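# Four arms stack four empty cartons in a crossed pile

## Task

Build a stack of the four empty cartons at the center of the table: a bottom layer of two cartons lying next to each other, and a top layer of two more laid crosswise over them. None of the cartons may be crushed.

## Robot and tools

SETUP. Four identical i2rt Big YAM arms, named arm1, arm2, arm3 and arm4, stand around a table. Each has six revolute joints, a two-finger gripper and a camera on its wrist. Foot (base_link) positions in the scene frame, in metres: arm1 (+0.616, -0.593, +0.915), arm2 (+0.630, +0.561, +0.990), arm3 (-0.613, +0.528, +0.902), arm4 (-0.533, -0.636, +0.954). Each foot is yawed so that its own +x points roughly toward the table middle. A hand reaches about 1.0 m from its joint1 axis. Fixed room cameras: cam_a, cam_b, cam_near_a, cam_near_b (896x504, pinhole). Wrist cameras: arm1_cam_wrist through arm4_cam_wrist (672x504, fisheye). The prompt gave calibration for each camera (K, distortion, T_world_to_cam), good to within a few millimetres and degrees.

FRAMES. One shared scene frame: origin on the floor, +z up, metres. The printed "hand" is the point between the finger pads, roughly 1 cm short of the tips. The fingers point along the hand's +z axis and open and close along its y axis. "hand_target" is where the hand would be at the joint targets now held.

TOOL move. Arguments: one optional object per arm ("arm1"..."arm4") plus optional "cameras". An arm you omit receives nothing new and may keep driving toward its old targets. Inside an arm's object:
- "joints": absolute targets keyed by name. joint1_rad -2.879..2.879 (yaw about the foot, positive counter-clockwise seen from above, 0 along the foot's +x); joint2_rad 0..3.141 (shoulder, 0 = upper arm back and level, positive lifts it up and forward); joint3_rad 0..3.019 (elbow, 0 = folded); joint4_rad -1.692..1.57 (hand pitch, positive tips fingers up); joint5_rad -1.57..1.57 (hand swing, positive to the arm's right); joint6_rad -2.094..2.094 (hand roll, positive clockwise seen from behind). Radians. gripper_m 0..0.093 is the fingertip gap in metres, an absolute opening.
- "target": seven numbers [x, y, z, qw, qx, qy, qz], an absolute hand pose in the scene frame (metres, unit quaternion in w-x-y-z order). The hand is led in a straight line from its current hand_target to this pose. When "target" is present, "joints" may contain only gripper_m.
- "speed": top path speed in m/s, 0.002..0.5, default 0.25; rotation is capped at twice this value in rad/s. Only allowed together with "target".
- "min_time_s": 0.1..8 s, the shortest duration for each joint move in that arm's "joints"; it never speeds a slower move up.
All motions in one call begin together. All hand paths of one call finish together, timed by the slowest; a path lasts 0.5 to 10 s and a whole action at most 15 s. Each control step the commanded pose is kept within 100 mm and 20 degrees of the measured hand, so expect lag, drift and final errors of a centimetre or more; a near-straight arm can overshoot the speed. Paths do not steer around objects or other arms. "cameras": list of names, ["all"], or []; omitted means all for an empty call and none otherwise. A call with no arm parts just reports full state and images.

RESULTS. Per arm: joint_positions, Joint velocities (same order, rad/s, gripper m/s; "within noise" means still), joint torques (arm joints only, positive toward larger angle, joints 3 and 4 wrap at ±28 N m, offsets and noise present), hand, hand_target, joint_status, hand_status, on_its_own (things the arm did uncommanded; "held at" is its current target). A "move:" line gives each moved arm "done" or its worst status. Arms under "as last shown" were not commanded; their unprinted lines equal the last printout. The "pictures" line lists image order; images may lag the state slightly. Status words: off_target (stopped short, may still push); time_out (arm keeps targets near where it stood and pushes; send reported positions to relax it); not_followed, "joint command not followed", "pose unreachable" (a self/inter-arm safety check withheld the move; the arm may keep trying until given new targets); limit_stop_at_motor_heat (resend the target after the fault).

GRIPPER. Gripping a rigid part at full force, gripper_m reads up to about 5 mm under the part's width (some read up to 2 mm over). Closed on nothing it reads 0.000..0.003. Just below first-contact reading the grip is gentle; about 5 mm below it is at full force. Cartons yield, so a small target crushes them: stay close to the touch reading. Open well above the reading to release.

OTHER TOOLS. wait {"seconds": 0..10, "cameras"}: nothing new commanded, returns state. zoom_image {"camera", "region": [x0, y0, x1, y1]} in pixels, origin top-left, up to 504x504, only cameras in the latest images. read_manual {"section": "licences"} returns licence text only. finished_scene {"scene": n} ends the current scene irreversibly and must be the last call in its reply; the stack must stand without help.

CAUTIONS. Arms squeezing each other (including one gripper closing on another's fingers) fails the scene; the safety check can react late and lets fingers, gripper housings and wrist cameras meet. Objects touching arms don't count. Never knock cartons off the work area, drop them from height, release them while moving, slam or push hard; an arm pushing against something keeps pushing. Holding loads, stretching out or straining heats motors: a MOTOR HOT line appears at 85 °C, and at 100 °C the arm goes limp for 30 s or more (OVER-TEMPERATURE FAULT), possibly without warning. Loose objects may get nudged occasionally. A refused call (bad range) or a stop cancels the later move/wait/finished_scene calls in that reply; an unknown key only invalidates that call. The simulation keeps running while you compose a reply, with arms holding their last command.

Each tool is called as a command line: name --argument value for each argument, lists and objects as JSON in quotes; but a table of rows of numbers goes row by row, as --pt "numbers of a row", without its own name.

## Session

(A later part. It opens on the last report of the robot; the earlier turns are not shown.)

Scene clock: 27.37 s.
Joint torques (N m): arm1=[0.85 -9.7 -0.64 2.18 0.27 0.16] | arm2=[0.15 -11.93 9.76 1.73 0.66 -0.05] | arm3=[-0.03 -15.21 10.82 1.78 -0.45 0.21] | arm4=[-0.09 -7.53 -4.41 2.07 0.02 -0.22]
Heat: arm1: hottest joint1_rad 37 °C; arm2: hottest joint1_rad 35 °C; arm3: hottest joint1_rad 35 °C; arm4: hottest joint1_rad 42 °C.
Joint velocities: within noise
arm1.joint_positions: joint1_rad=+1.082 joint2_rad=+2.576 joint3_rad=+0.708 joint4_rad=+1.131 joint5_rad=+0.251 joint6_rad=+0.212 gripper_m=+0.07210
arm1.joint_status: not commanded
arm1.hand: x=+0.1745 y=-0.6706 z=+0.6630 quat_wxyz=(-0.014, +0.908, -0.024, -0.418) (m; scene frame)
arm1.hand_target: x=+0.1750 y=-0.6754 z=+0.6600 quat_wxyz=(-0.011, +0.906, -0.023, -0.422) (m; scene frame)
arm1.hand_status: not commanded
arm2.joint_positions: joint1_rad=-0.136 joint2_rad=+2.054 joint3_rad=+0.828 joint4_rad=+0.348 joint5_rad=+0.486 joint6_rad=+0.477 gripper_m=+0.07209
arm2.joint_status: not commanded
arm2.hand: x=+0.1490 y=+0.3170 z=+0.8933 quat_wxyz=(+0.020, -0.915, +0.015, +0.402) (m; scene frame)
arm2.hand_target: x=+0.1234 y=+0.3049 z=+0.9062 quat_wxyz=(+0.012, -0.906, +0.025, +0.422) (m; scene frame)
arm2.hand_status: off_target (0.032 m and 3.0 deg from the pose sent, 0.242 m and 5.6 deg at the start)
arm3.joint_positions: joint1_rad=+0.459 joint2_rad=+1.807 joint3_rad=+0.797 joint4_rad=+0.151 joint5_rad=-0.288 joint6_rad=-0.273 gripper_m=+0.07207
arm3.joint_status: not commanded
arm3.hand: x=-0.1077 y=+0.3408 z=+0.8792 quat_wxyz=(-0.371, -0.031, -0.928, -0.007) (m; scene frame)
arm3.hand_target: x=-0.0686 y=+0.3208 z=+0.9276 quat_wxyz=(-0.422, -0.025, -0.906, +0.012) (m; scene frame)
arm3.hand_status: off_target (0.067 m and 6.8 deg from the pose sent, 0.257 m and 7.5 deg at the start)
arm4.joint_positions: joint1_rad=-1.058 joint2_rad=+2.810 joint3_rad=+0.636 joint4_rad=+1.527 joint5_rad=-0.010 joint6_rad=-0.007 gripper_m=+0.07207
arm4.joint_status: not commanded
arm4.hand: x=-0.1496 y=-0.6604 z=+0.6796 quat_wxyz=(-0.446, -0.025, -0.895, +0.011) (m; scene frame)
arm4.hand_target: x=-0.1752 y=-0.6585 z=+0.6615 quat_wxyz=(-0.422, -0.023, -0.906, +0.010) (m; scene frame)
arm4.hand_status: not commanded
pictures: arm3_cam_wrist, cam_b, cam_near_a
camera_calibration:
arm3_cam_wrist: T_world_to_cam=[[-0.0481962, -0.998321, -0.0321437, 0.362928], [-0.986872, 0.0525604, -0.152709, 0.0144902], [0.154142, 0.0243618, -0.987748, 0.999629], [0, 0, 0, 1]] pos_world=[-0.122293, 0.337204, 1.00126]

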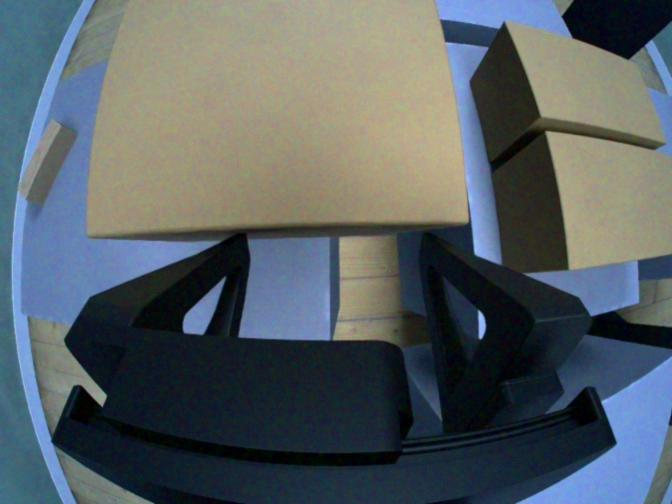

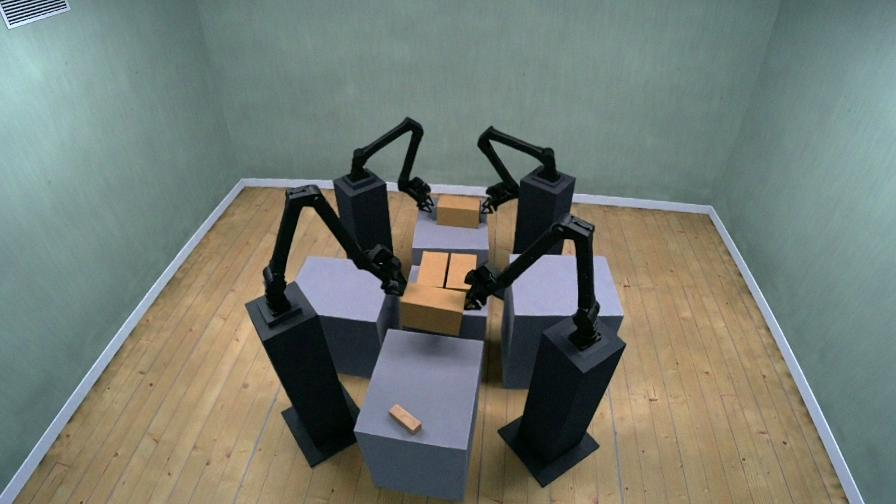

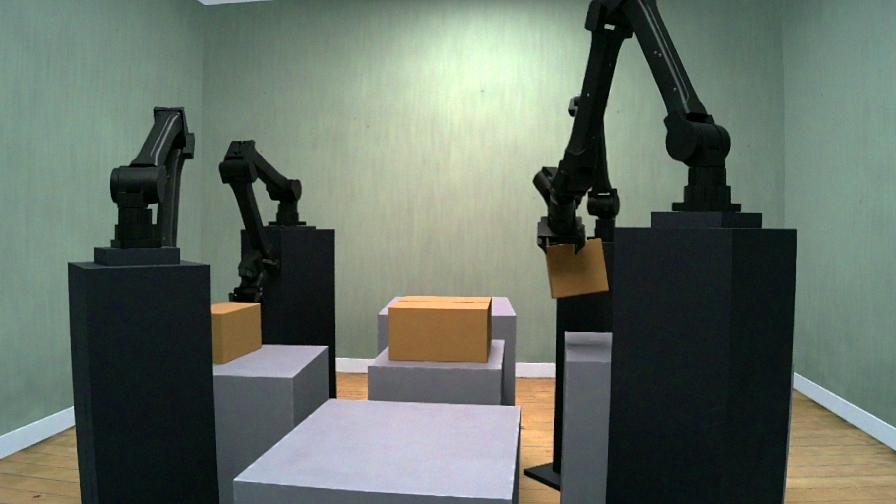

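move --arm2 '{"target":[0.103,0.307,0.906,-0.0118,0.906,-0.0254,-0.4224],"speed":0.03}' --arm3 '{"target":[-0.048,0.319,0.928,0.4224,0.0254,0.906,-0.0118],"speed":0.03}' --cameras '["cam_near_b","arm2_cam_wrist","arm3_cam_wrist"]'

Scene clock: 30.93 s.
Joint torques (N m): arm1=[0.85 -9.7 -0.64 2.17 0.26 0.16] | arm2=[-2.78 -11.93 11.23 2.02 0.48 -0.26] | arm3=[1.14 -14.39 12.68 2.1 -0.2 0.33] | arm4=[0.09 -7.36 -4.48 2.03 0.03 -0.22]
Heat: arm1: hottest joint1_rad 37 °C; arm2: hottest joint1_rad 35 °C; arm3: hottest joint1_rad 35 °C; arm4: hottest joint1_rad 42 °C.
move: arm2 off_target; arm3 off_target
Joint velocities: within noise
arm1, arm4: as last shown
arm2.joint_positions: joint1_rad=-0.136 joint2_rad=+2.069 joint3_rad=+0.844 joint4_rad=+0.325 joint5_rad=+0.473 joint6_rad=+0.477 gripper_m=+0.07209
arm2.joint_status: not commanded
arm2.hand: x=+0.1485 y=+0.3143 z=+0.8862 quat_wxyz=(+0.021, -0.920, +0.010, +0.392) (m; scene frame)
arm2.hand_target: x=+0.1059 y=+0.3093 z=+0.9088 quat_wxyz=(+0.013, -0.906, +0.026, +0.423) (m; scene frame)
arm2.hand_status: off_target (0.050 m and 4.3 deg from the pose sent, 0.049 m and 3.0 deg at the start)
arm3.joint_positions: joint1_rad=+0.459 joint2_rad=+1.804 joint3_rad=+0.808 joint4_rad=+0.117 joint5_rad=-0.285 joint6_rad=-0.273 gripper_m=+0.07207
arm3.joint_status: not commanded
arm3.hand: x=-0.1076 y=+0.3401 z=+0.8798 quat_wxyz=(-0.363, -0.033, -0.931, -0.009) (m; scene frame)
arm3.hand_target: x=-0.0553 y=+0.3222 z=+0.9326 quat_wxyz=(-0.423, -0.025, -0.906, +0.011) (m; scene frame)
arm3.hand_status: off_target (0.079 m and 7.8 deg from the pose sent, 0.080 m and 6.7 deg at the start)
pictures: arm2_cam_wrist, arm3_cam_wrist, cam_near_b
camera_calibration:
arm2_cam_wrist: T_world_to_cam=[[0.0331003, 0.999013, 0.0296095, -0.344539], [0.980746, -0.0267616, -0.193443, 0.0392742], [-0.19246, 0.0354424, -0.980665, 1.01167], [0, 0, 0, 1]] pos_world=[0.167593, 0.309394, 1.00991]
arm3_cam_wrist: T_world_to_cam=[[-0.0511675, -0.998016, -0.0366737, 0.365763], [-0.989348, 0.0556658, -0.134509, -0.00266592], [0.136284, 0.0294005, -0.990233, 0.998786], [0, 0, 0, 1]] pos_world=[-0.120041, 0.335821, 1.00209]

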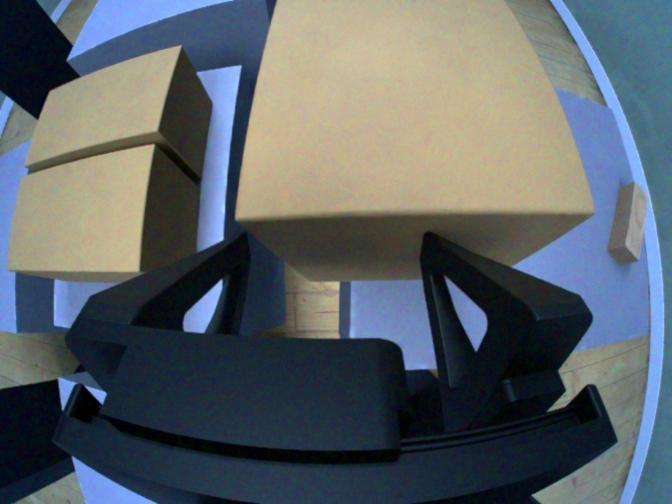

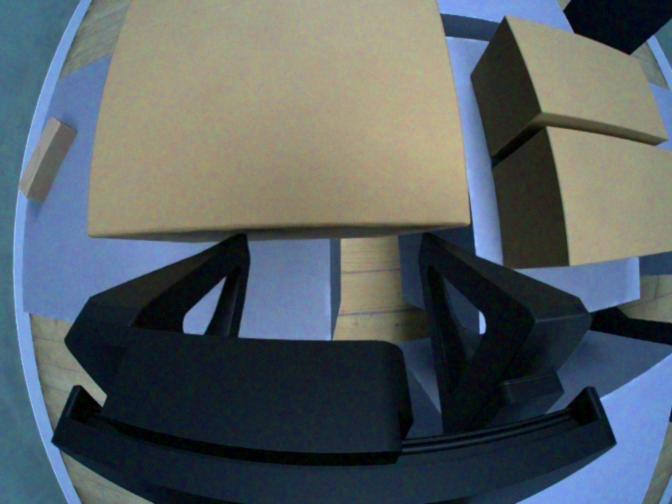

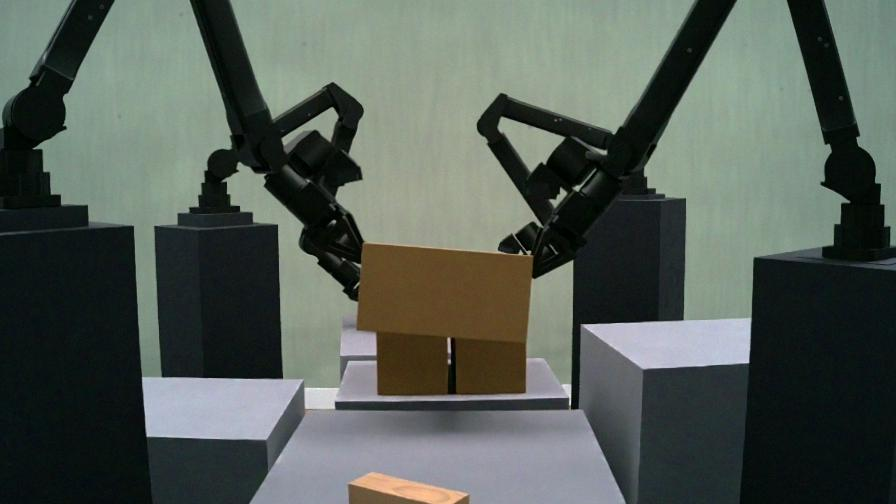

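move --arm2 '{"target":[0.116,0.449,0.909,-0.0118,0.906,-0.0254,-0.4224],"speed":0.05}' --arm3 '{"target":[-0.045,0.462,0.945,0.4224,0.0254,0.906,-0.0118],"speed":0.05}' --cameras '["cam_near_b","arm2_cam_wrist","arm3_cam_wrist"]'

Scene clock: 36.37 s.
Joint torques (N m): arm1=[0.91 -9.7 -0.65 2.17 0.27 0.15] | arm2=[-2.14 -14.86 6.41 4.96 0.53 -0.21] | arm3=[0.73 -14.86 9.39 3.73 0.51 0.53] | arm4=[-0.03 -7.36 -4.4 2.02 0.04 -0.23]
Heat: arm1: hottest joint1_rad 37 °C; arm2: hottest joint1_rad 35 °C; arm3: hottest joint3_rad 36 °C; arm4: hottest joint1_rad 42 °C.
move: arm2 off_target; arm3 off_target
Joint velocities: within noise
arm1, arm4: as last shown
arm2.joint_positions: joint1_rad=-0.420 joint2_rad=+2.055 joint3_rad=+0.655 joint4_rad=+0.495 joint5_rad=+0.270 joint6_rad=+0.260 gripper_m=+0.07209
arm2.joint_status: not commanded
arm2.hand: x=+0.1676 y=+0.4479 z=+0.8615 quat_wxyz=(+0.025, -0.936, +0.007, +0.350) (m; scene frame)
arm2.hand_target: x=+0.1196 y=+0.4504 z=+0.9103 quat_wxyz=(+0.014, -0.906, +0.026, +0.422) (m; scene frame)
arm2.hand_status: off_target (0.070 m and 9.3 deg from the pose sent, 0.141 m and 4.3 deg at the start)
arm3.joint_positions: joint1_rad=+0.767 joint2_rad=+1.726 joint3_rad=+0.759 joint4_rad=+0.115 joint5_rad=-0.070 joint6_rad=-0.087 gripper_m=+0.07207
arm3.joint_status: not commanded
arm3.hand: x=-0.0889 y=+0.4672 z=+0.8968 quat_wxyz=(-0.355, -0.012, -0.935, +0.005) (m; scene frame)
arm3.hand_target: x=-0.0495 y=+0.4627 z=+0.9471 quat_wxyz=(-0.422, -0.025, -0.906, +0.010) (m; scene frame)
arm3.hand_status: off_target (0.065 m and 8.6 deg from the pose sent, 0.152 m and 7.8 deg at the start)
pictures: arm2_cam_wrist, arm3_cam_wrist, cam_near_b
camera_calibration:
arm2_cam_wrist: T_world_to_cam=[[0.0286803, 0.998746, 0.0410323, -0.486949], [0.994167, -0.024231, -0.105096, -0.0602172], [-0.10397, 0.0438071, -0.993615, 0.978924], [0, 0, 0, 1]] pos_world=[0.17561, 0.441996, 0.986326]
arm3_cam_wrist: T_world_to_cam=[[-0.0223533, -0.999742, 0.00400977, 0.461052], [-0.99276, 0.0217234, -0.118131, 0.0118822], [0.118014, -0.00662136, -0.99299, 1.02695], [0, 0, 0, 1]] pos_world=[-0.0990919, 0.467474, 1.01931]

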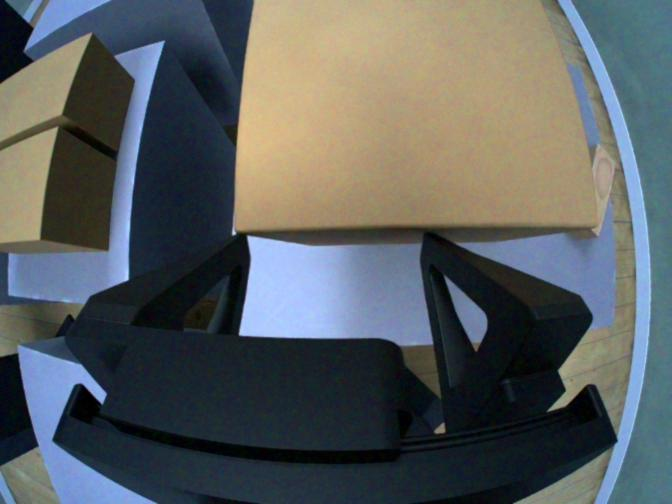

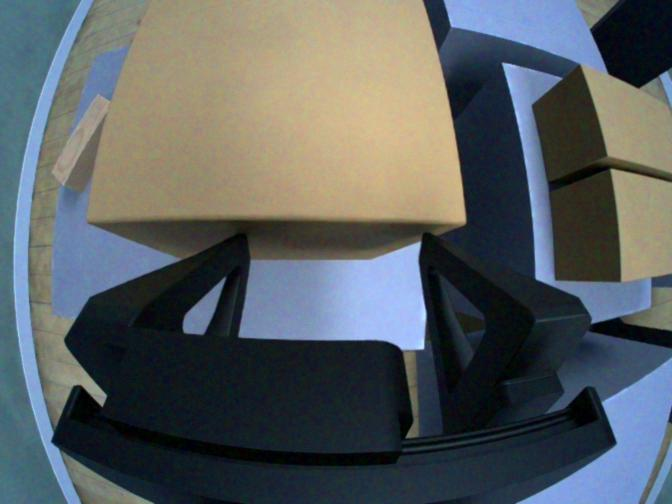

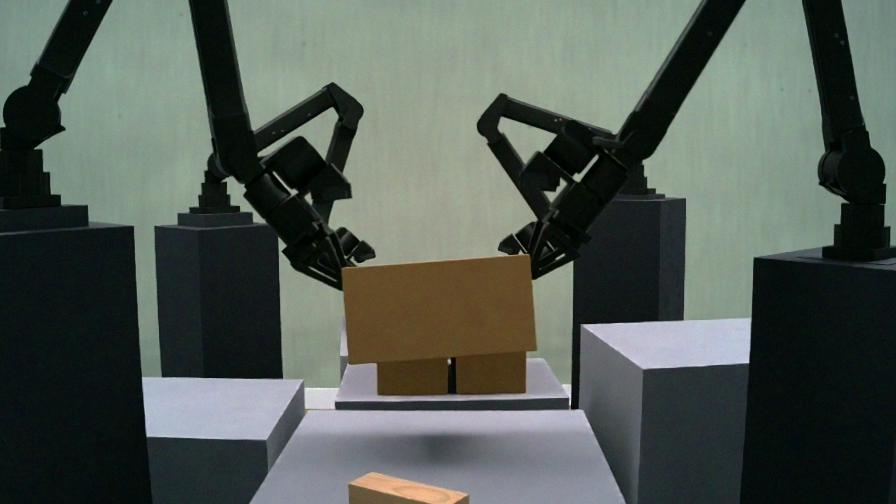

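move --arm2 '{"target":[0.116,0.449,0.802,-0.0118,0.906,-0.0254,-0.4224],"speed":0.06}' --arm3 '{"target":[-0.045,0.462,0.815,0.4224,0.0254,0.906,-0.0118],"speed":0.06}' --cameras '["cam_near_b","arm2_cam_wrist","arm3_cam_wrist"]'

Scene clock: 39.77 s.
Joint torques (N m): arm1=[0.91 -9.7 -0.64 2.14 0.26 0.16] | arm2=[-1.38 -10.93 6.15 3.93 0.39 -0.15] | arm3=[0.62 -14.62 7.77 3.29 0.31 0.41] | arm4=[0.03 -7.18 -4.34 2.02 0.03 -0.23]
Heat: arm1: hottest joint1_rad 37 °C; arm2: hottest joint1_rad 35 °C; arm3: hottest joint3_rad 37 °C; arm4: hottest joint1_rad 42 °C.
move: arm2 off_target; arm3 off_target
Joint velocities: within noise
arm1, arm4: as last shown
arm2.joint_positions: joint1_rad=-0.430 joint2_rad=+2.345 joint3_rad=+0.732 joint4_rad=+0.764 joint5_rad=+0.270 joint6_rad=+0.254 gripper_m=+0.07209
arm2.joint_status: not commanded
arm2.hand: x=+0.1597 y=+0.4505 z=+0.7848 quat_wxyz=(+0.019, -0.927, +0.013, +0.375) (m; scene frame)
arm2.hand_target: x=+0.1185 y=+0.4499 z=+0.8044 quat_wxyz=(+0.013, -0.906, +0.026, +0.422) (m; scene frame)
arm2.hand_status: off_target (0.047 m and 6.1 deg from the pose sent, 0.079 m and 9.3 deg at the start)
arm3.joint_positions: joint1_rad=+0.767 joint2_rad=+2.059 joint3_rad=+0.734 joint4_rad=+0.489 joint5_rad=-0.064 joint6_rad=-0.079 gripper_m=+0.07207
arm3.joint_status: not commanded
arm3.hand: x=-0.0976 y=+0.4680 z=+0.7822 quat_wxyz=(-0.362, -0.017, -0.932, +0.007) (m; scene frame)
arm3.hand_target: x=-0.0494 y=+0.4627 z=+0.8183 quat_wxyz=(-0.422, -0.025, -0.906, +0.011) (m; scene frame)
arm3.hand_status: off_target (0.062 m and 7.6 deg from the pose sent, 0.093 m and 8.6 deg at the start)
pictures: arm2_cam_wrist, arm3_cam_wrist, cam_near_b
camera_calibration:
arm2_cam_wrist: T_world_to_cam=[[0.0364418, 0.999035, 0.024512, -0.474497], [0.987028, -0.0321445, -0.157297, -0.0146891], [-0.156357, 0.0299262, -0.987247, 0.911425], [0, 0, 0, 1]] pos_world=[0.174298, 0.446292, 0.909122]
arm3_cam_wrist: T_world_to_cam=[[-0.031945, -0.99948, 0.00428832, 0.460762], [-0.990568, 0.0310876, -0.13345, -0.00247413], [0.133247, -0.00851094, -0.991046, 0.914984], [0, 0, 0, 1]] pos_world=[-0.109651, 0.468387, 0.904485]

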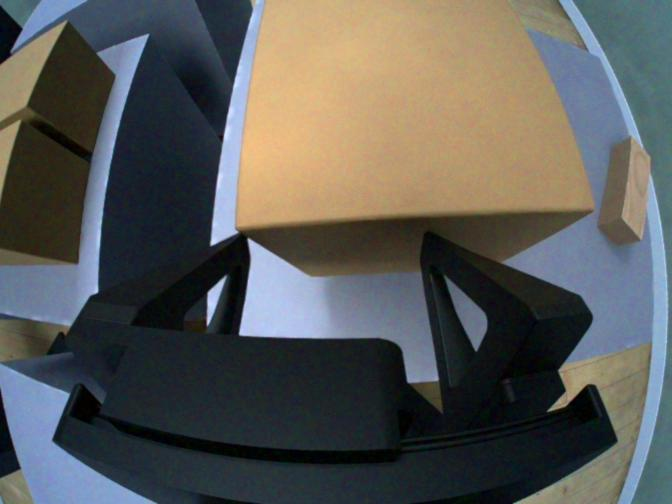

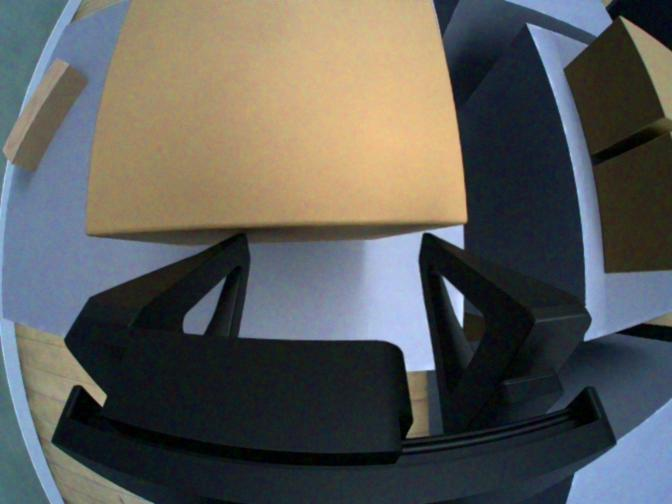

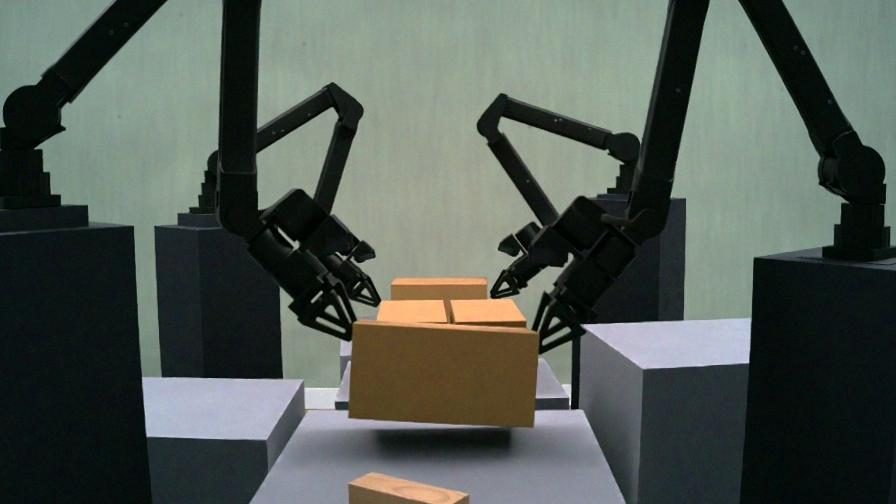

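move --arm2 '{"target":[0.116,0.449,0.757,-0.0118,0.906,-0.0254,-0.4224],"speed":0.04}' --arm3 '{"target":[-0.045,0.462,0.785,0.4224,0.0254,0.906,-0.0118],"speed":0.04}' --cameras '["cam_near_b","arm2_cam_wrist","arm3_cam_wrist"]'

Scene clock: 42.27 s.
Joint torques (N m): arm1=[0.91 -9.7 -0.64 2.18 0.27 0.16] | arm2=[-0.09 -12.86 5.04 4.12 0.2 -0.13] | arm3=[0.67 -14.86 7.5 3.14 0.22 0.38] | arm4=[0.26 -7.12 -4.41 2 0.04 -0.22]
Heat: arm1: hottest joint1_rad 37 °C; arm2: hottest joint1_rad 35 °C; arm3: hottest joint3_rad 37 °C; arm4: hottest joint1_rad 42 °C.
move: arm2 off_target; arm3 off_target
Joint velocities: within noise
arm1, arm4: as last shown
arm2.joint_positions: joint1_rad=-0.437 joint2_rad=+2.488 joint3_rad=+0.802 joint4_rad=+0.837 joint5_rad=+0.275 joint6_rad=+0.254 gripper_m=+0.07209
arm2.joint_status: not commanded
arm2.hand: x=+0.1579 y=+0.4542 z=+0.7402 quat_wxyz=(+0.023, -0.926, +0.017, +0.376) (m; scene frame)
arm2.hand_target: x=+0.1181 y=+0.4499 z=+0.7593 quat_wxyz=(+0.013, -0.906, +0.026, +0.422) (m; scene frame)
arm2.hand_status: off_target (0.045 m and 6.1 deg from the pose sent, 0.052 m and 6.2 deg at the start)
arm3.joint_positions: joint1_rad=+0.767 joint2_rad=+2.145 joint3_rad=+0.746 joint4_rad=+0.564 joint5_rad=-0.063 joint6_rad=-0.076 gripper_m=+0.07207
arm3.joint_status: not commanded
arm3.hand: x=-0.1003 y=+0.4681 z=+0.7545 quat_wxyz=(-0.362, -0.018, -0.932, +0.007) (m; scene frame)
arm3.hand_target: x=-0.0496 y=+0.4627 z=+0.7886 quat_wxyz=(-0.422, -0.025, -0.906, +0.011) (m; scene frame)
arm3.hand_status: off_target (0.063 m and 7.6 deg from the pose sent, 0.053 m and 7.6 deg at the start)
pictures: arm2_cam_wrist, arm3_cam_wrist, cam_near_b
camera_calibration:
arm2_cam_wrist: T_world_to_cam=[[0.0459837, 0.998528, 0.028755, -0.481525], [0.986488, -0.0408604, -0.158653, -0.0147393], [-0.157245, 0.0356619, -0.986916, 0.864321], [0, 0, 0, 1]] pos_world=[0.172593, 0.449391, 0.86452]
arm3_cam_wrist: T_world_to_cam=[[-0.0352235, -0.999372, 0.00391771, 0.460905], [-0.990471, 0.034387, -0.133358, -0.0104541], [0.13314, -0.00857771, -0.99106, 0.888024], [0, 0, 0, 1]] pos_world=[-0.112351, 0.468592, 0.876885]

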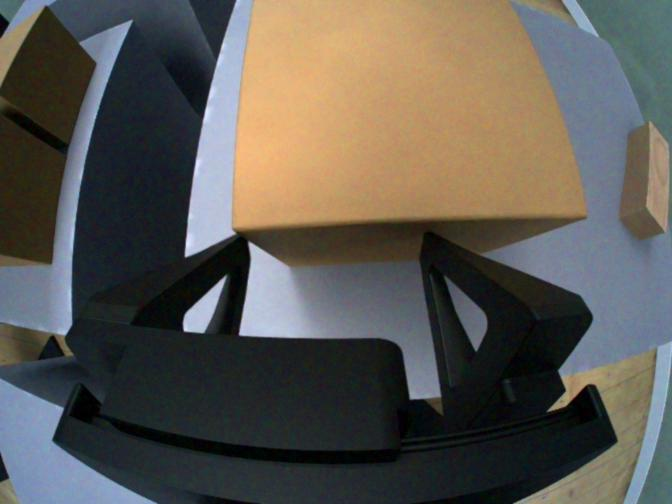

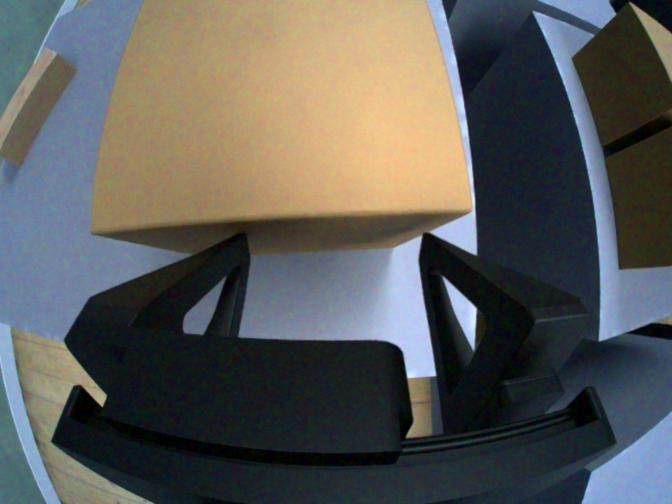

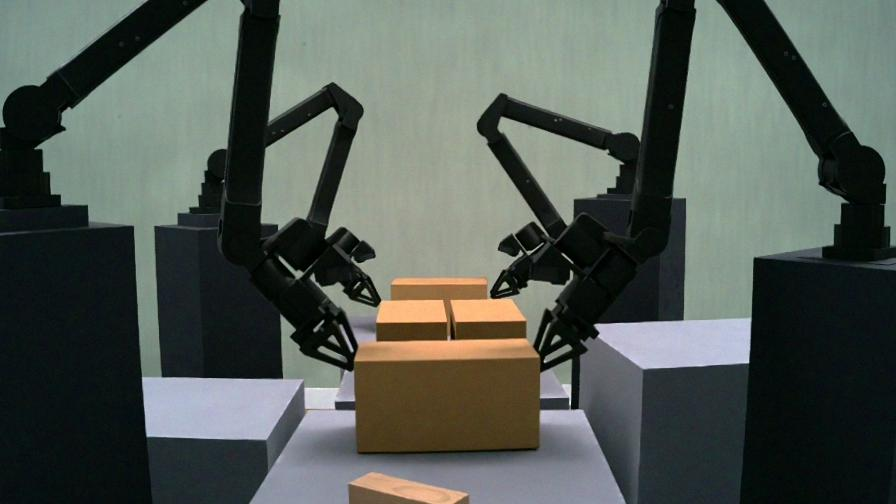

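move --arm2 '{"target":[0.20,0.455,0.755,0,0.906,0,-0.423],"speed":0.08}' --arm3 '{"target":[-0.145,0.468,0.78,0.423,0,0.906,0],"speed":0.08}' --cameras '[]'

move --arm2 '{"target":[0.20,0.4835,0.716,0,0.906,0,-0.423],"speed":0.1}' --arm3 '{"target":[-0.145,0.486,0.716,0.423,0,0.906,0],"speed":0.1}' --cameras '["cam_near_b","arm2_cam_wrist","arm3_cam_wrist"]'

Scene clock: 46.47 s.
Joint torques (N m): arm1=[0.91 -9.7 -0.64 2.17 0.26 0.16] | arm2=[1.79 -9.35 -1.68 2.89 -0.01 -0.08] | arm3=[-0.73 -12.86 1.05 2.11 -0.17 0.02] | arm4=[-0.15 -7.18 -4.4 1.99 0.02 -0.23]
Heat: arm1: hottest joint1_rad 37 °C; arm2: hottest joint1_rad 35 °C; arm3: hottest joint3_rad 37 °C; arm4: hottest joint1_rad 41 °C.
move: arm2 done; arm3 done
Joint velocities: within noise
arm1, arm4: as last shown
arm2.joint_positions: joint1_rad=-0.424 joint2_rad=+2.525 joint3_rad=+0.676 joint4_rad=+1.115 joint5_rad=+0.266 joint6_rad=+0.239 gripper_m=+0.07209
arm2.joint_status: not commanded
arm2.hand: x=+0.1928 y=+0.4583 z=+0.7583 quat_wxyz=(+0.002, -0.906, +0.010, +0.424) (m; scene frame)
arm2.hand_target: x=+0.2000 y=+0.4550 z=+0.7551 quat_wxyz=(+0.000, -0.906, +0.000, +0.423) (m; scene frame)
arm2.hand_status: done (0.009 m and 1.2 deg from the pose sent, 0.045 m and 6.7 deg at the start)
arm3.joint_positions: joint1_rad=+0.742 joint2_rad=+2.125 joint3_rad=+0.568 joint4_rad=+0.826 joint5_rad=-0.128 joint6_rad=-0.109 gripper_m=+0.07207
arm3.joint_status: not commanded
arm3.hand: x=-0.1475 y=+0.4741 z=+0.7733 quat_wxyz=(-0.413, +0.001, -0.911, -0.004) (m; scene frame)
arm3.hand_target: x=-0.1450 y=+0.4679 z=+0.7799 quat_wxyz=(-0.423, +0.000, -0.906, +0.000) (m; scene frame)
arm3.hand_status: done (0.009 m and 1.4 deg from the pose sent, 0.051 m and 7.9 deg at the start)
pictures: none
No camera images: "cameras" was empty.

Scene clock: 47.87 s.
Joint torques (N m): arm1=[0.79 -9.64 -0.64 2.15 0.27 0.16] | arm2=[-0.44 -10.17 -1.13 2.96 -0.03 -0.13] | arm3=[1.2 -12.51 0.34 2.14 0.16 0.17] | arm4=[-0.03 -7.24 -4.44 2.03 0.03 -0.22]
Heat: arm1: hottest joint1_rad 37 °C; arm2: hottest joint1_rad 35 °C; arm3: hottest joint3_rad 37 °C; arm4: hottest joint1_rad 41 °C.
move: arm2 done; arm3 done
Joint velocities: within noise
arm1, arm4: as last shown
arm2.joint_positions: joint1_rad=-0.491 joint2_rad=+2.663 joint3_rad=+0.722 joint4_rad=+1.206 joint5_rad=+0.201 joint6_rad=+0.179 gripper_m=+0.07209
arm2.joint_status: not commanded
arm2.hand: x=+0.2011 y=+0.4804 z=+0.7182 quat_wxyz=(-0.001, -0.909, +0.000, +0.418) (m; scene frame)
arm2.hand_target: x=+0.2001 y=+0.4834 z=+0.7161 quat_wxyz=(+0.000, -0.906, +0.000, +0.423) (m; scene frame)
arm2.hand_status: done (0.004 m and 0.7 deg from the pose sent, 0.050 m and 1.2 deg at the start)
arm3.joint_positions: joint1_rad=+0.769 joint2_rad=+2.347 joint3_rad=+0.630 joint4_rad=+0.998 joint5_rad=-0.096 joint6_rad=-0.091 gripper_m=+0.07207
arm3.joint_status: not commanded
arm3.hand: x=-0.1487 y=+0.4815 z=+0.7154 quat_wxyz=(-0.416, -0.002, -0.909, +0.002) (m; scene frame)
arm3.hand_target: x=-0.1451 y=+0.4861 z=+0.7160 quat_wxyz=(-0.423, +0.000, -0.906, +0.000) (m; scene frame)
arm3.hand_status: done (0.006 m and 0.9 deg from the pose sent, 0.059 m and 1.4 deg at the start)
pictures: arm2_cam_wrist, arm3_cam_wrist, cam_near_b
camera_calibration:
arm2_cam_wrist: T_world_to_cam=[[-0.00161252, 0.999996, -0.00246891, -0.477651], [0.968784, 0.00095014, -0.247904, -0.0122448], [-0.2479, -0.00279159, -0.968782, 0.872159], [0, 0, 0, 1]] pos_world=[0.227301, 0.480095, 0.840717]
arm3_cam_wrist: T_world_to_cam=[[-0.000359656, -0.999984, 0.00564815, 0.476947], [-0.968404, -0.00106028, -0.249384, 0.0392531], [0.249386, -0.00555939, -0.968388, 0.855377], [0, 0, 0, 1]] pos_world=[-0.175135, 0.481736, 0.835432]

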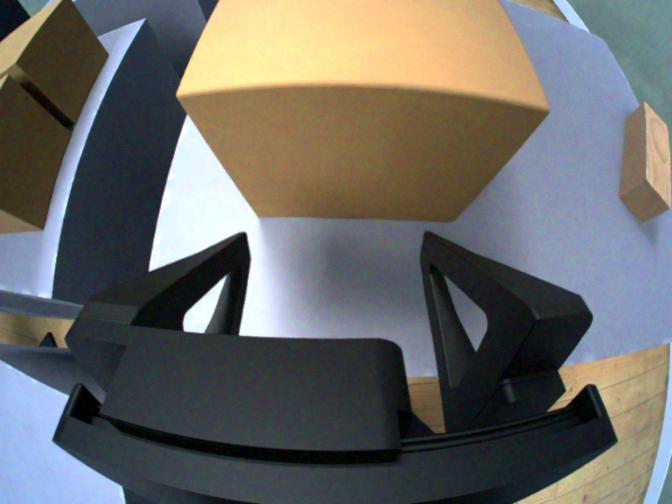

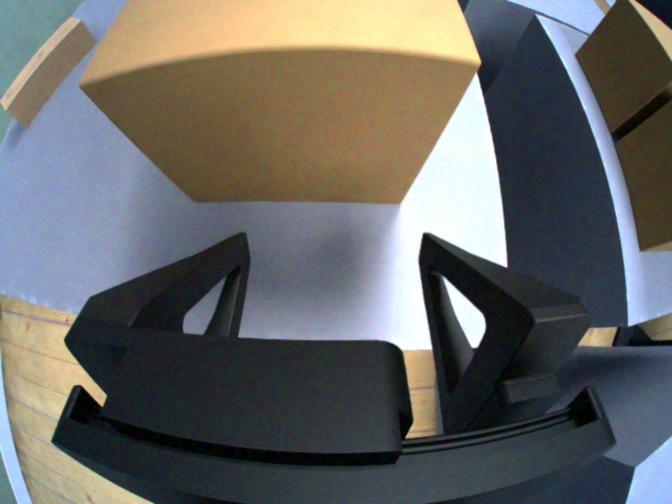

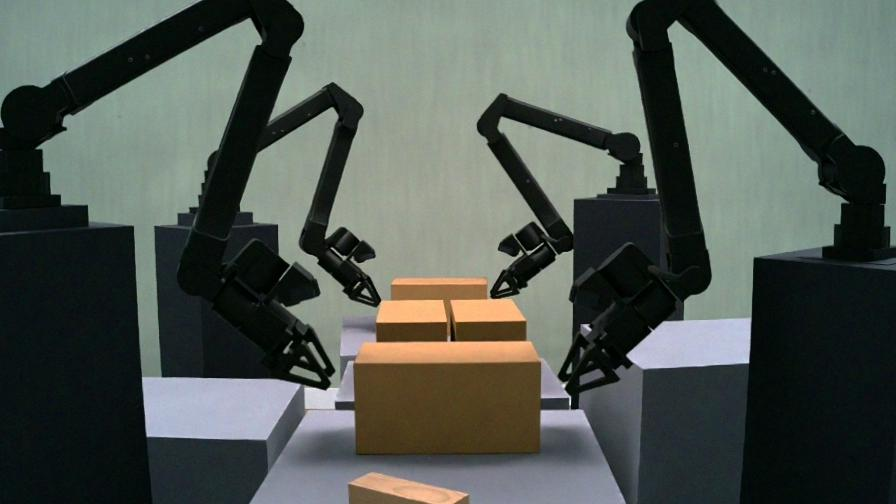

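move --arm2 '{"target":[0.165,0.499,0.722,0,0.906,0,-0.423],"speed":0.1}' --arm3 '{"target":[-0.107,0.507,0.722,0.423,0,0.906,0],"speed":0.1}' --cameras '[]'

move --arm2 '{"target":[0.097,0.499,0.750,0,0.906,0,-0.423],"speed":0.07}' --arm3 '{"target":[-0.039,0.507,0.750,0.423,0,0.906,0],"speed":0.07}' --cameras '["cam_near_b","arm2_cam_wrist","arm3_cam_wrist"]'

Scene clock: 50.27 s.
Joint torques (N m): arm1=[0.85 -9.7 -0.64 2.17 0.26 0.16] | arm2=[0.73 -13.27 -0.47 1.54 -0.1 -0.1] | arm3=[1.08 -14.62 1.24 1.21 0.19 0.19] | arm4=[-0.15 -7.3 -4.44 2.04 0.02 -0.23]
Heat: arm1: hottest joint1_rad 37 °C; arm2: hottest joint1_rad 35 °C; arm3: hottest joint2_rad 36 °C; arm4: hottest joint1_rad 41 °C.
move: arm2 off_target; arm3 off_target
Joint velocities: within noise
arm1, arm4: as last shown
arm2.joint_positions: joint1_rad=-0.565 joint2_rad=+2.653 joint3_rad=+0.774 joint4_rad=+1.149 joint5_rad=+0.148 joint6_rad=+0.131 gripper_m=+0.07209
arm2.joint_status: not commanded
arm2.hand: x=+0.1753 y=+0.4984 z=+0.7141 quat_wxyz=(+0.000, -0.909, +0.001, +0.416) (m; scene frame)
arm2.hand_target: x=+0.1651 y=+0.4990 z=+0.7220 quat_wxyz=(+0.000, -0.906, +0.000, +0.423) (m; scene frame)
arm2.hand_status: off_target (0.013 m and 0.9 deg from the pose sent, 0.041 m and 0.7 deg at the start)
arm3.joint_positions: joint1_rad=+0.839 joint2_rad=+2.338 joint3_rad=+0.709 joint4_rad=+0.913 joint5_rad=-0.043 joint6_rad=-0.047 gripper_m=+0.07207
arm3.joint_status: not commanded
arm3.hand: x=-0.1147 y=+0.5030 z=+0.7153 quat_wxyz=(-0.417, -0.001, -0.909, +0.002) (m; scene frame)
arm3.hand_target: x=-0.1071 y=+0.5071 z=+0.7220 quat_wxyz=(-0.423, +0.000, -0.906, +0.000) (m; scene frame)
arm3.hand_status: off_target (0.011 m and 0.8 deg from the pose sent, 0.049 m and 0.9 deg at the start)
pictures: none
No camera images: "cameras" was empty.

Scene clock: 51.97 s.
Joint torques (N m): arm1=[0.85 -9.76 -0.64 2.17 0.27 0.16] | arm2=[-0.62 -15.27 6.05 2.18 -0.15 -0.27] | arm3=[1.61 -16.32 7.32 1.88 0.17 0.25] | arm4=[0.03 -7.36 -4.41 2.03 0.01 -0.23]
Heat: arm1: hottest joint1_rad 37 °C; arm2: hottest joint2_rad 36 °C; arm3: hottest joint2_rad 36 °C; arm4: hottest joint1_rad 41 °C.
move: arm2 off_target; arm3 off_target
Joint velocities: within noise
arm1.joint_positions: joint1_rad=+1.082 joint2_rad=+2.576 joint3_rad=+0.708 joint4_rad=+1.131 joint5_rad=+0.251 joint6_rad=+0.212 gripper_m=+0.07210
arm1.joint_status: not commanded
arm1.hand: x=+0.1745 y=-0.6706 z=+0.6630 quat_wxyz=(-0.014, +0.908, -0.024, -0.418) (m; scene frame)
arm1.hand_target: x=+0.1750 y=-0.6754 z=+0.6600 quat_wxyz=(-0.011, +0.906, -0.023, -0.422) (m; scene frame)
arm1.hand_status: not commanded
arm2.joint_positions: joint1_rad=-0.584 joint2_rad=+2.551 joint3_rad=+0.805 joint4_rad=+0.913 joint5_rad=+0.127 joint6_rad=+0.123 gripper_m=+0.07209
arm2.joint_status: not commanded
arm2.hand: x=+0.1577 y=+0.5006 z=+0.7200 quat_wxyz=(+0.005, -0.930, -0.001, +0.368) (m; scene frame)
arm2.hand_target: x=+0.1006 y=+0.5000 z=+0.7538 quat_wxyz=(+0.001, -0.906, +0.000, +0.423) (m; scene frame)
arm2.hand_status: off_target (0.068 m and 6.9 deg from the pose sent, 0.086 m and 0.9 deg at the start)
arm3.joint_positions: joint1_rad=+0.842 joint2_rad=+2.268 joint3_rad=+0.770 joint4_rad=+0.671 joint5_rad=-0.037 joint6_rad=-0.043 gripper_m=+0.07207
arm3.joint_status: not commanded
arm3.hand: x=-0.1005 y=+0.5023 z=+0.7169 quat_wxyz=(-0.365, -0.003, -0.931, +0.000) (m; scene frame)
arm3.hand_target: x=-0.0437 y=+0.5077 z=+0.7545 quat_wxyz=(-0.423, +0.000, -0.906, -0.001) (m; scene frame)
arm3.hand_status: off_target (0.070 m and 7.2 deg from the pose sent, 0.083 m and 0.8 deg at the start)
arm4.joint_positions: joint1_rad=-1.058 joint2_rad=+2.810 joint3_rad=+0.636 joint4_rad=+1.527 joint5_rad=-0.010 joint6_rad=-0.007 gripper_m=+0.07207
arm4.joint_status: not commanded
arm4.hand: x=-0.1496 y=-0.6604 z=+0.6796 quat_wxyz=(-0.446, -0.025, -0.895, +0.011) (m; scene frame)
arm4.hand_target: x=-0.1752 y=-0.6585 z=+0.6615 quat_wxyz=(-0.422, -0.023, -0.906, +0.010) (m; scene frame)
arm4.hand_status: not commanded
pictures: arm2_cam_wrist, arm3_cam_wrist, cam_near_b
camera_calibration:
arm2_cam_wrist: T_world_to_cam=[[-0.000927925, 0.999963, 0.00850837, -0.506007], [0.989936, 0.00212257, -0.141497, -0.0502504], [-0.14151, 0.00829145, -0.989902, 0.856083], [0, 0, 0, 1]] pos_world=[0.170419, 0.498997, 0.844634]
arm3_cam_wrist: T_world_to_cam=[[-0.00233934, -0.999996, 0.0014087, 0.500602], [-0.99009, 0.00211836, -0.140417, 0.00446033], [0.140413, -0.00172322, -0.990091, 0.847653], [0, 0, 0, 1]] pos_world=[-0.113434, 0.502051, 0.839175]

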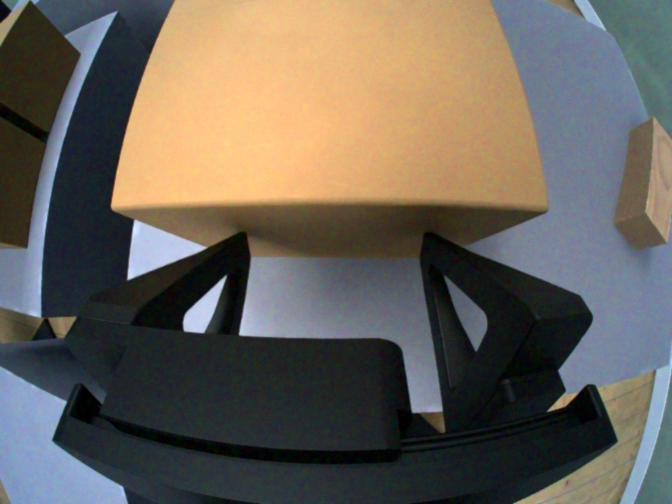

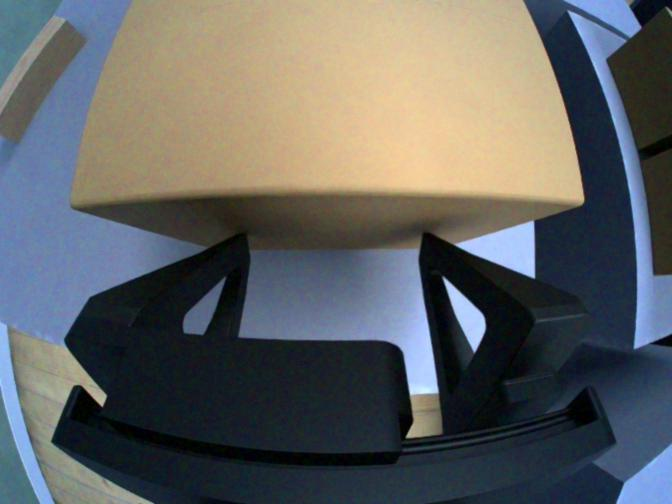

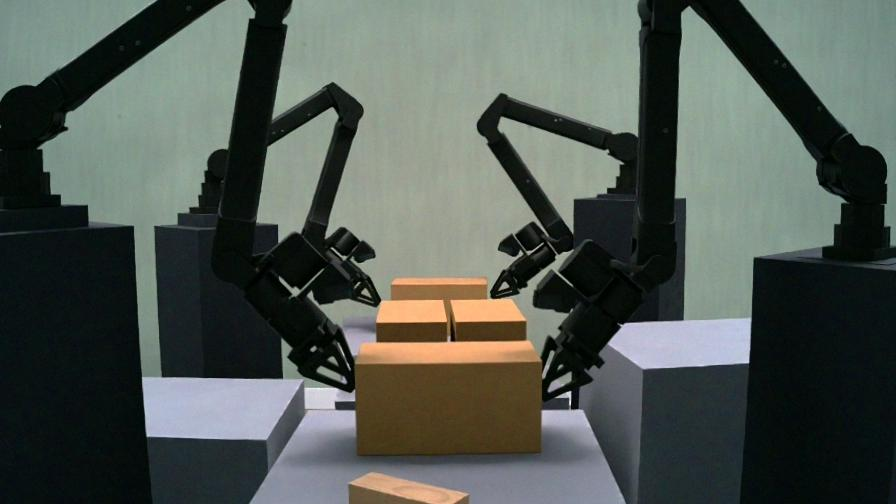

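move --arm2 '{"target":[0.097,0.499,0.925,0,0.906,0,-0.423],"speed":0.08}' --arm3 '{"target":[-0.039,0.507,0.947,0.423,0,0.906,0],"speed":0.08}' --cameras '["cam_near_b","cam_near_a"]'

Scene clock: 57.13 s.
Joint torques (N m): arm1=[0.91 -9.7 -0.65 2.17 0.26 0.16] | arm2=[-0.26 -14.45 8.28 3.47 -0.02 -0.22] | arm3=[1.49 -14.97 11.75 3.17 0.19 0.27] | arm4=[0.15 -7.41 -4.38 2.04 0.03 -0.22]
Heat: arm1: hottest joint1_rad 37 °C; arm2: hottest joint2_rad 36 °C; arm3: hottest joint3_rad 37 °C; arm4: hottest joint1_rad 41 °C.
move: arm2 off_target; arm3 off_target
Joint velocities: within noise
arm1, arm4: as last shown
arm2.joint_positions: joint1_rad=-0.589 joint2_rad=+2.011 joint3_rad=+0.642 joint4_rad=+0.512 joint5_rad=+0.125 joint6_rad=+0.121 gripper_m=+0.07209
arm2.joint_status: not commanded
arm2.hand: x=+0.1496 y=+0.5013 z=+0.8772 quat_wxyz=(+0.007, -0.934, -0.001, +0.357) (m; scene frame)
arm2.hand_target: x=+0.1010 y=+0.4997 z=+0.9269 quat_wxyz=(+0.001, -0.906, +0.000, +0.423) (m; scene frame)
arm2.hand_status: off_target (0.071 m and 8.3 deg from the pose sent, 0.214 m and 6.9 deg at the start)
arm3.joint_positions: joint1_rad=+0.845 joint2_rad=+1.727 joint3_rad=+0.716 joint4_rad=+0.127 joint5_rad=-0.037 joint6_rad=-0.043 gripper_m=+0.07207
arm3.joint_status: not commanded
arm3.hand: x=-0.1060 y=+0.5037 z=+0.8818 quat_wxyz=(-0.338, -0.002, -0.941, -0.002) (m; scene frame)
arm3.hand_target: x=-0.0478 y=+0.5077 z=+0.9514 quat_wxyz=(-0.423, +0.000, -0.906, -0.001) (m; scene frame)
arm3.hand_status: off_target (0.093 m and 10.5 deg from the pose sent, 0.238 m and 7.2 deg at the start; pose on its path clipped on 5 of 92 steps)
pictures: cam_near_a, cam_near_b

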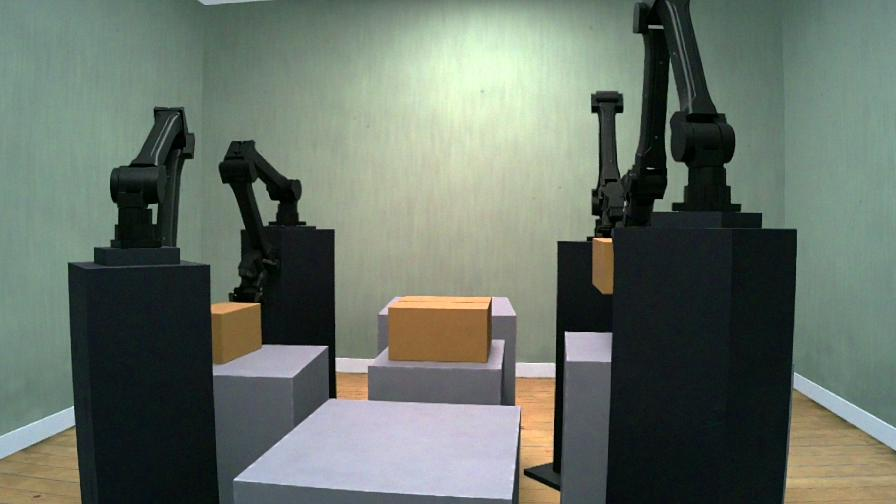

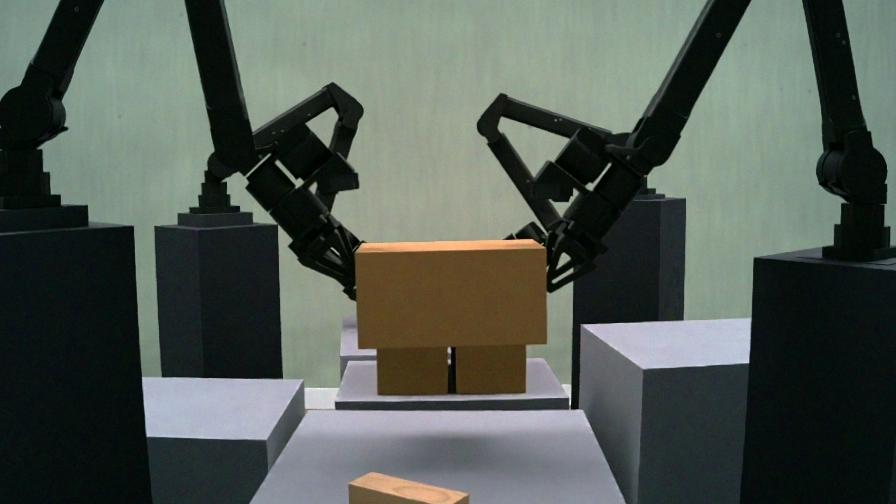

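move --arm2 '{"target":[0.074,0.268,0.94,0,0.906,0,-0.423],"speed":0.06}' --arm3 '{"target":[-0.062,0.274,0.965,0.423,0,0.906,0],"speed":0.06}' --cameras '["cam_near_b","cam_near_a","arm2_cam_wrist","arm3_cam_wrist"]'

Scene clock: 62.47 s.
Joint torques (N m): arm1=[0.91 -9.7 -0.64 2.17 0.27 0.16] | arm2=[-1.79 -12.98 14.13 2.43 0.99 -0.22] | arm3=[0.79 -13.86 14.56 2.41 -0.82 0.41] | arm4=[0.09 -7.41 -4.42 2 0.03 -0.23]
Heat: arm1: hottest joint1_rad 37 °C; arm2: hottest joint2_rad 36 °C; arm3: hottest joint3_rad 39 °C; arm4: hottest joint1_rad 41 °C.
move: arm2 off_target; arm3 off_target
Joint velocities: within noise
arm1, arm4: as last shown
arm2.joint_positions: joint1_rad=-0.123 joint2_rad=+2.037 joint3_rad=+0.935 joint4_rad=+0.185 joint5_rad=+0.436 joint6_rad=+0.439 gripper_m=+0.07209
arm2.joint_status: not commanded
arm2.hand: x=+0.1297 y=+0.2838 z=+0.9081 quat_wxyz=(+0.014, -0.925, -0.022, +0.378) (m; scene frame)
arm2.hand_target: x=+0.0792 y=+0.2715 z=+0.9441 quat_wxyz=(+0.001, -0.906, +0.000, +0.423) (m; scene frame)
arm2.hand_status: off_target (0.066 m and 6.4 deg from the pose sent, 0.253 m and 8.3 deg at the start)
arm3.joint_positions: joint1_rad=+0.352 joint2_rad=+1.737 joint3_rad=+0.848 joint4_rad=-0.054 joint5_rad=-0.396 joint6_rad=-0.402 gripper_m=+0.07207
arm3.joint_status: not commanded
arm3.hand: x=-0.1270 y=+0.3064 z=+0.9086 quat_wxyz=(-0.356, -0.010, -0.934, -0.029) (m; scene frame)
arm3.hand_target: x=-0.0719 y=+0.2789 z=+0.9707 quat_wxyz=(-0.423, +0.001, -0.906, -0.001) (m; scene frame)
arm3.hand_status: off_target (0.092 m and 9.0 deg from the pose sent, 0.248 m and 10.5 deg at the start)
pictures: arm2_cam_wrist, arm3_cam_wrist, cam_near_a, cam_near_b
camera_calibration:
arm2_cam_wrist: T_world_to_cam=[[-0.0313235, 0.998622, 0.0421045, -0.317042], [0.986053, 0.0377635, -0.162092, 0.0136071], [-0.163459, 0.03644, -0.985877, 1.03132], [0, 0, 0, 1]] pos_world=[0.145231, 0.27851, 1.03231]
arm3_cam_wrist: T_world_to_cam=[[0.00567375, -0.998304, -0.0579468, 0.3588], [-0.992542, 0.00143441, -0.121895, -0.0114354], [0.121771, 0.0582062, -0.99085, 1.02075], [0, 0, 0, 1]] pos_world=[-0.137684, 0.298793, 1.03081]

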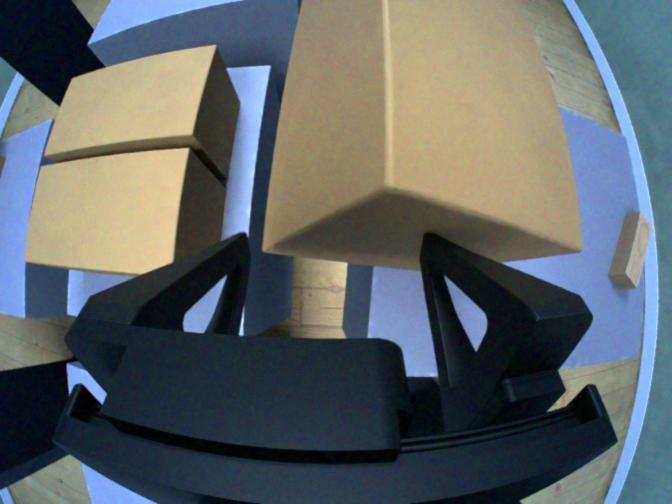

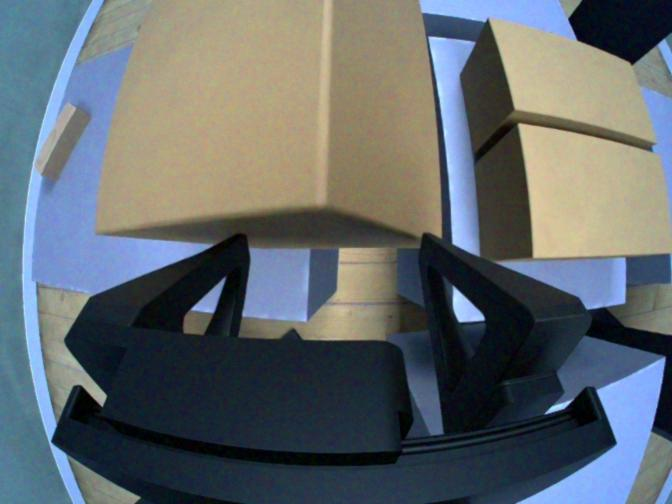

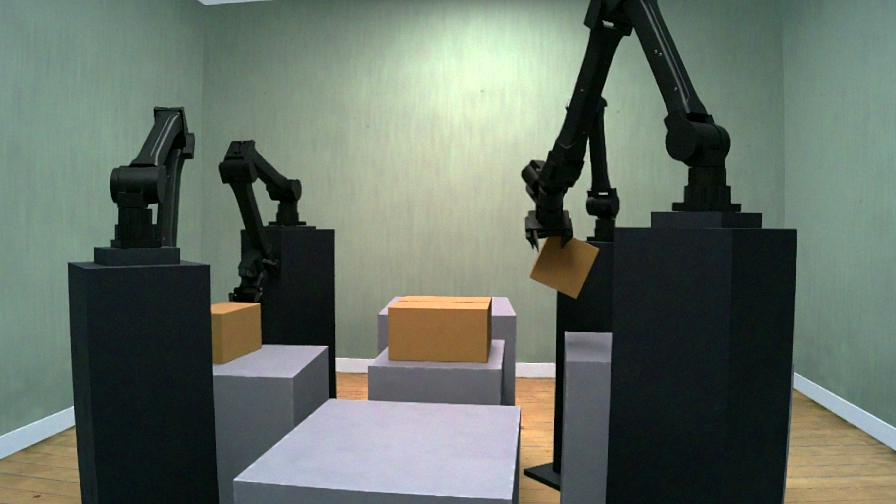

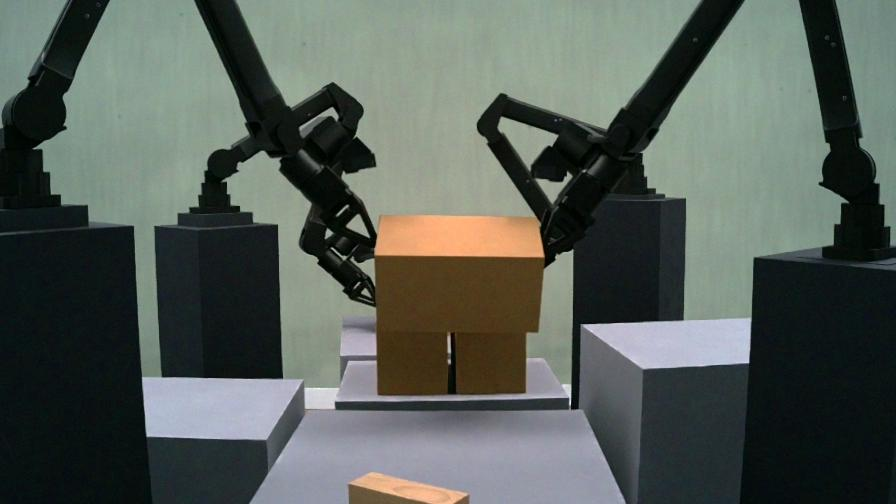

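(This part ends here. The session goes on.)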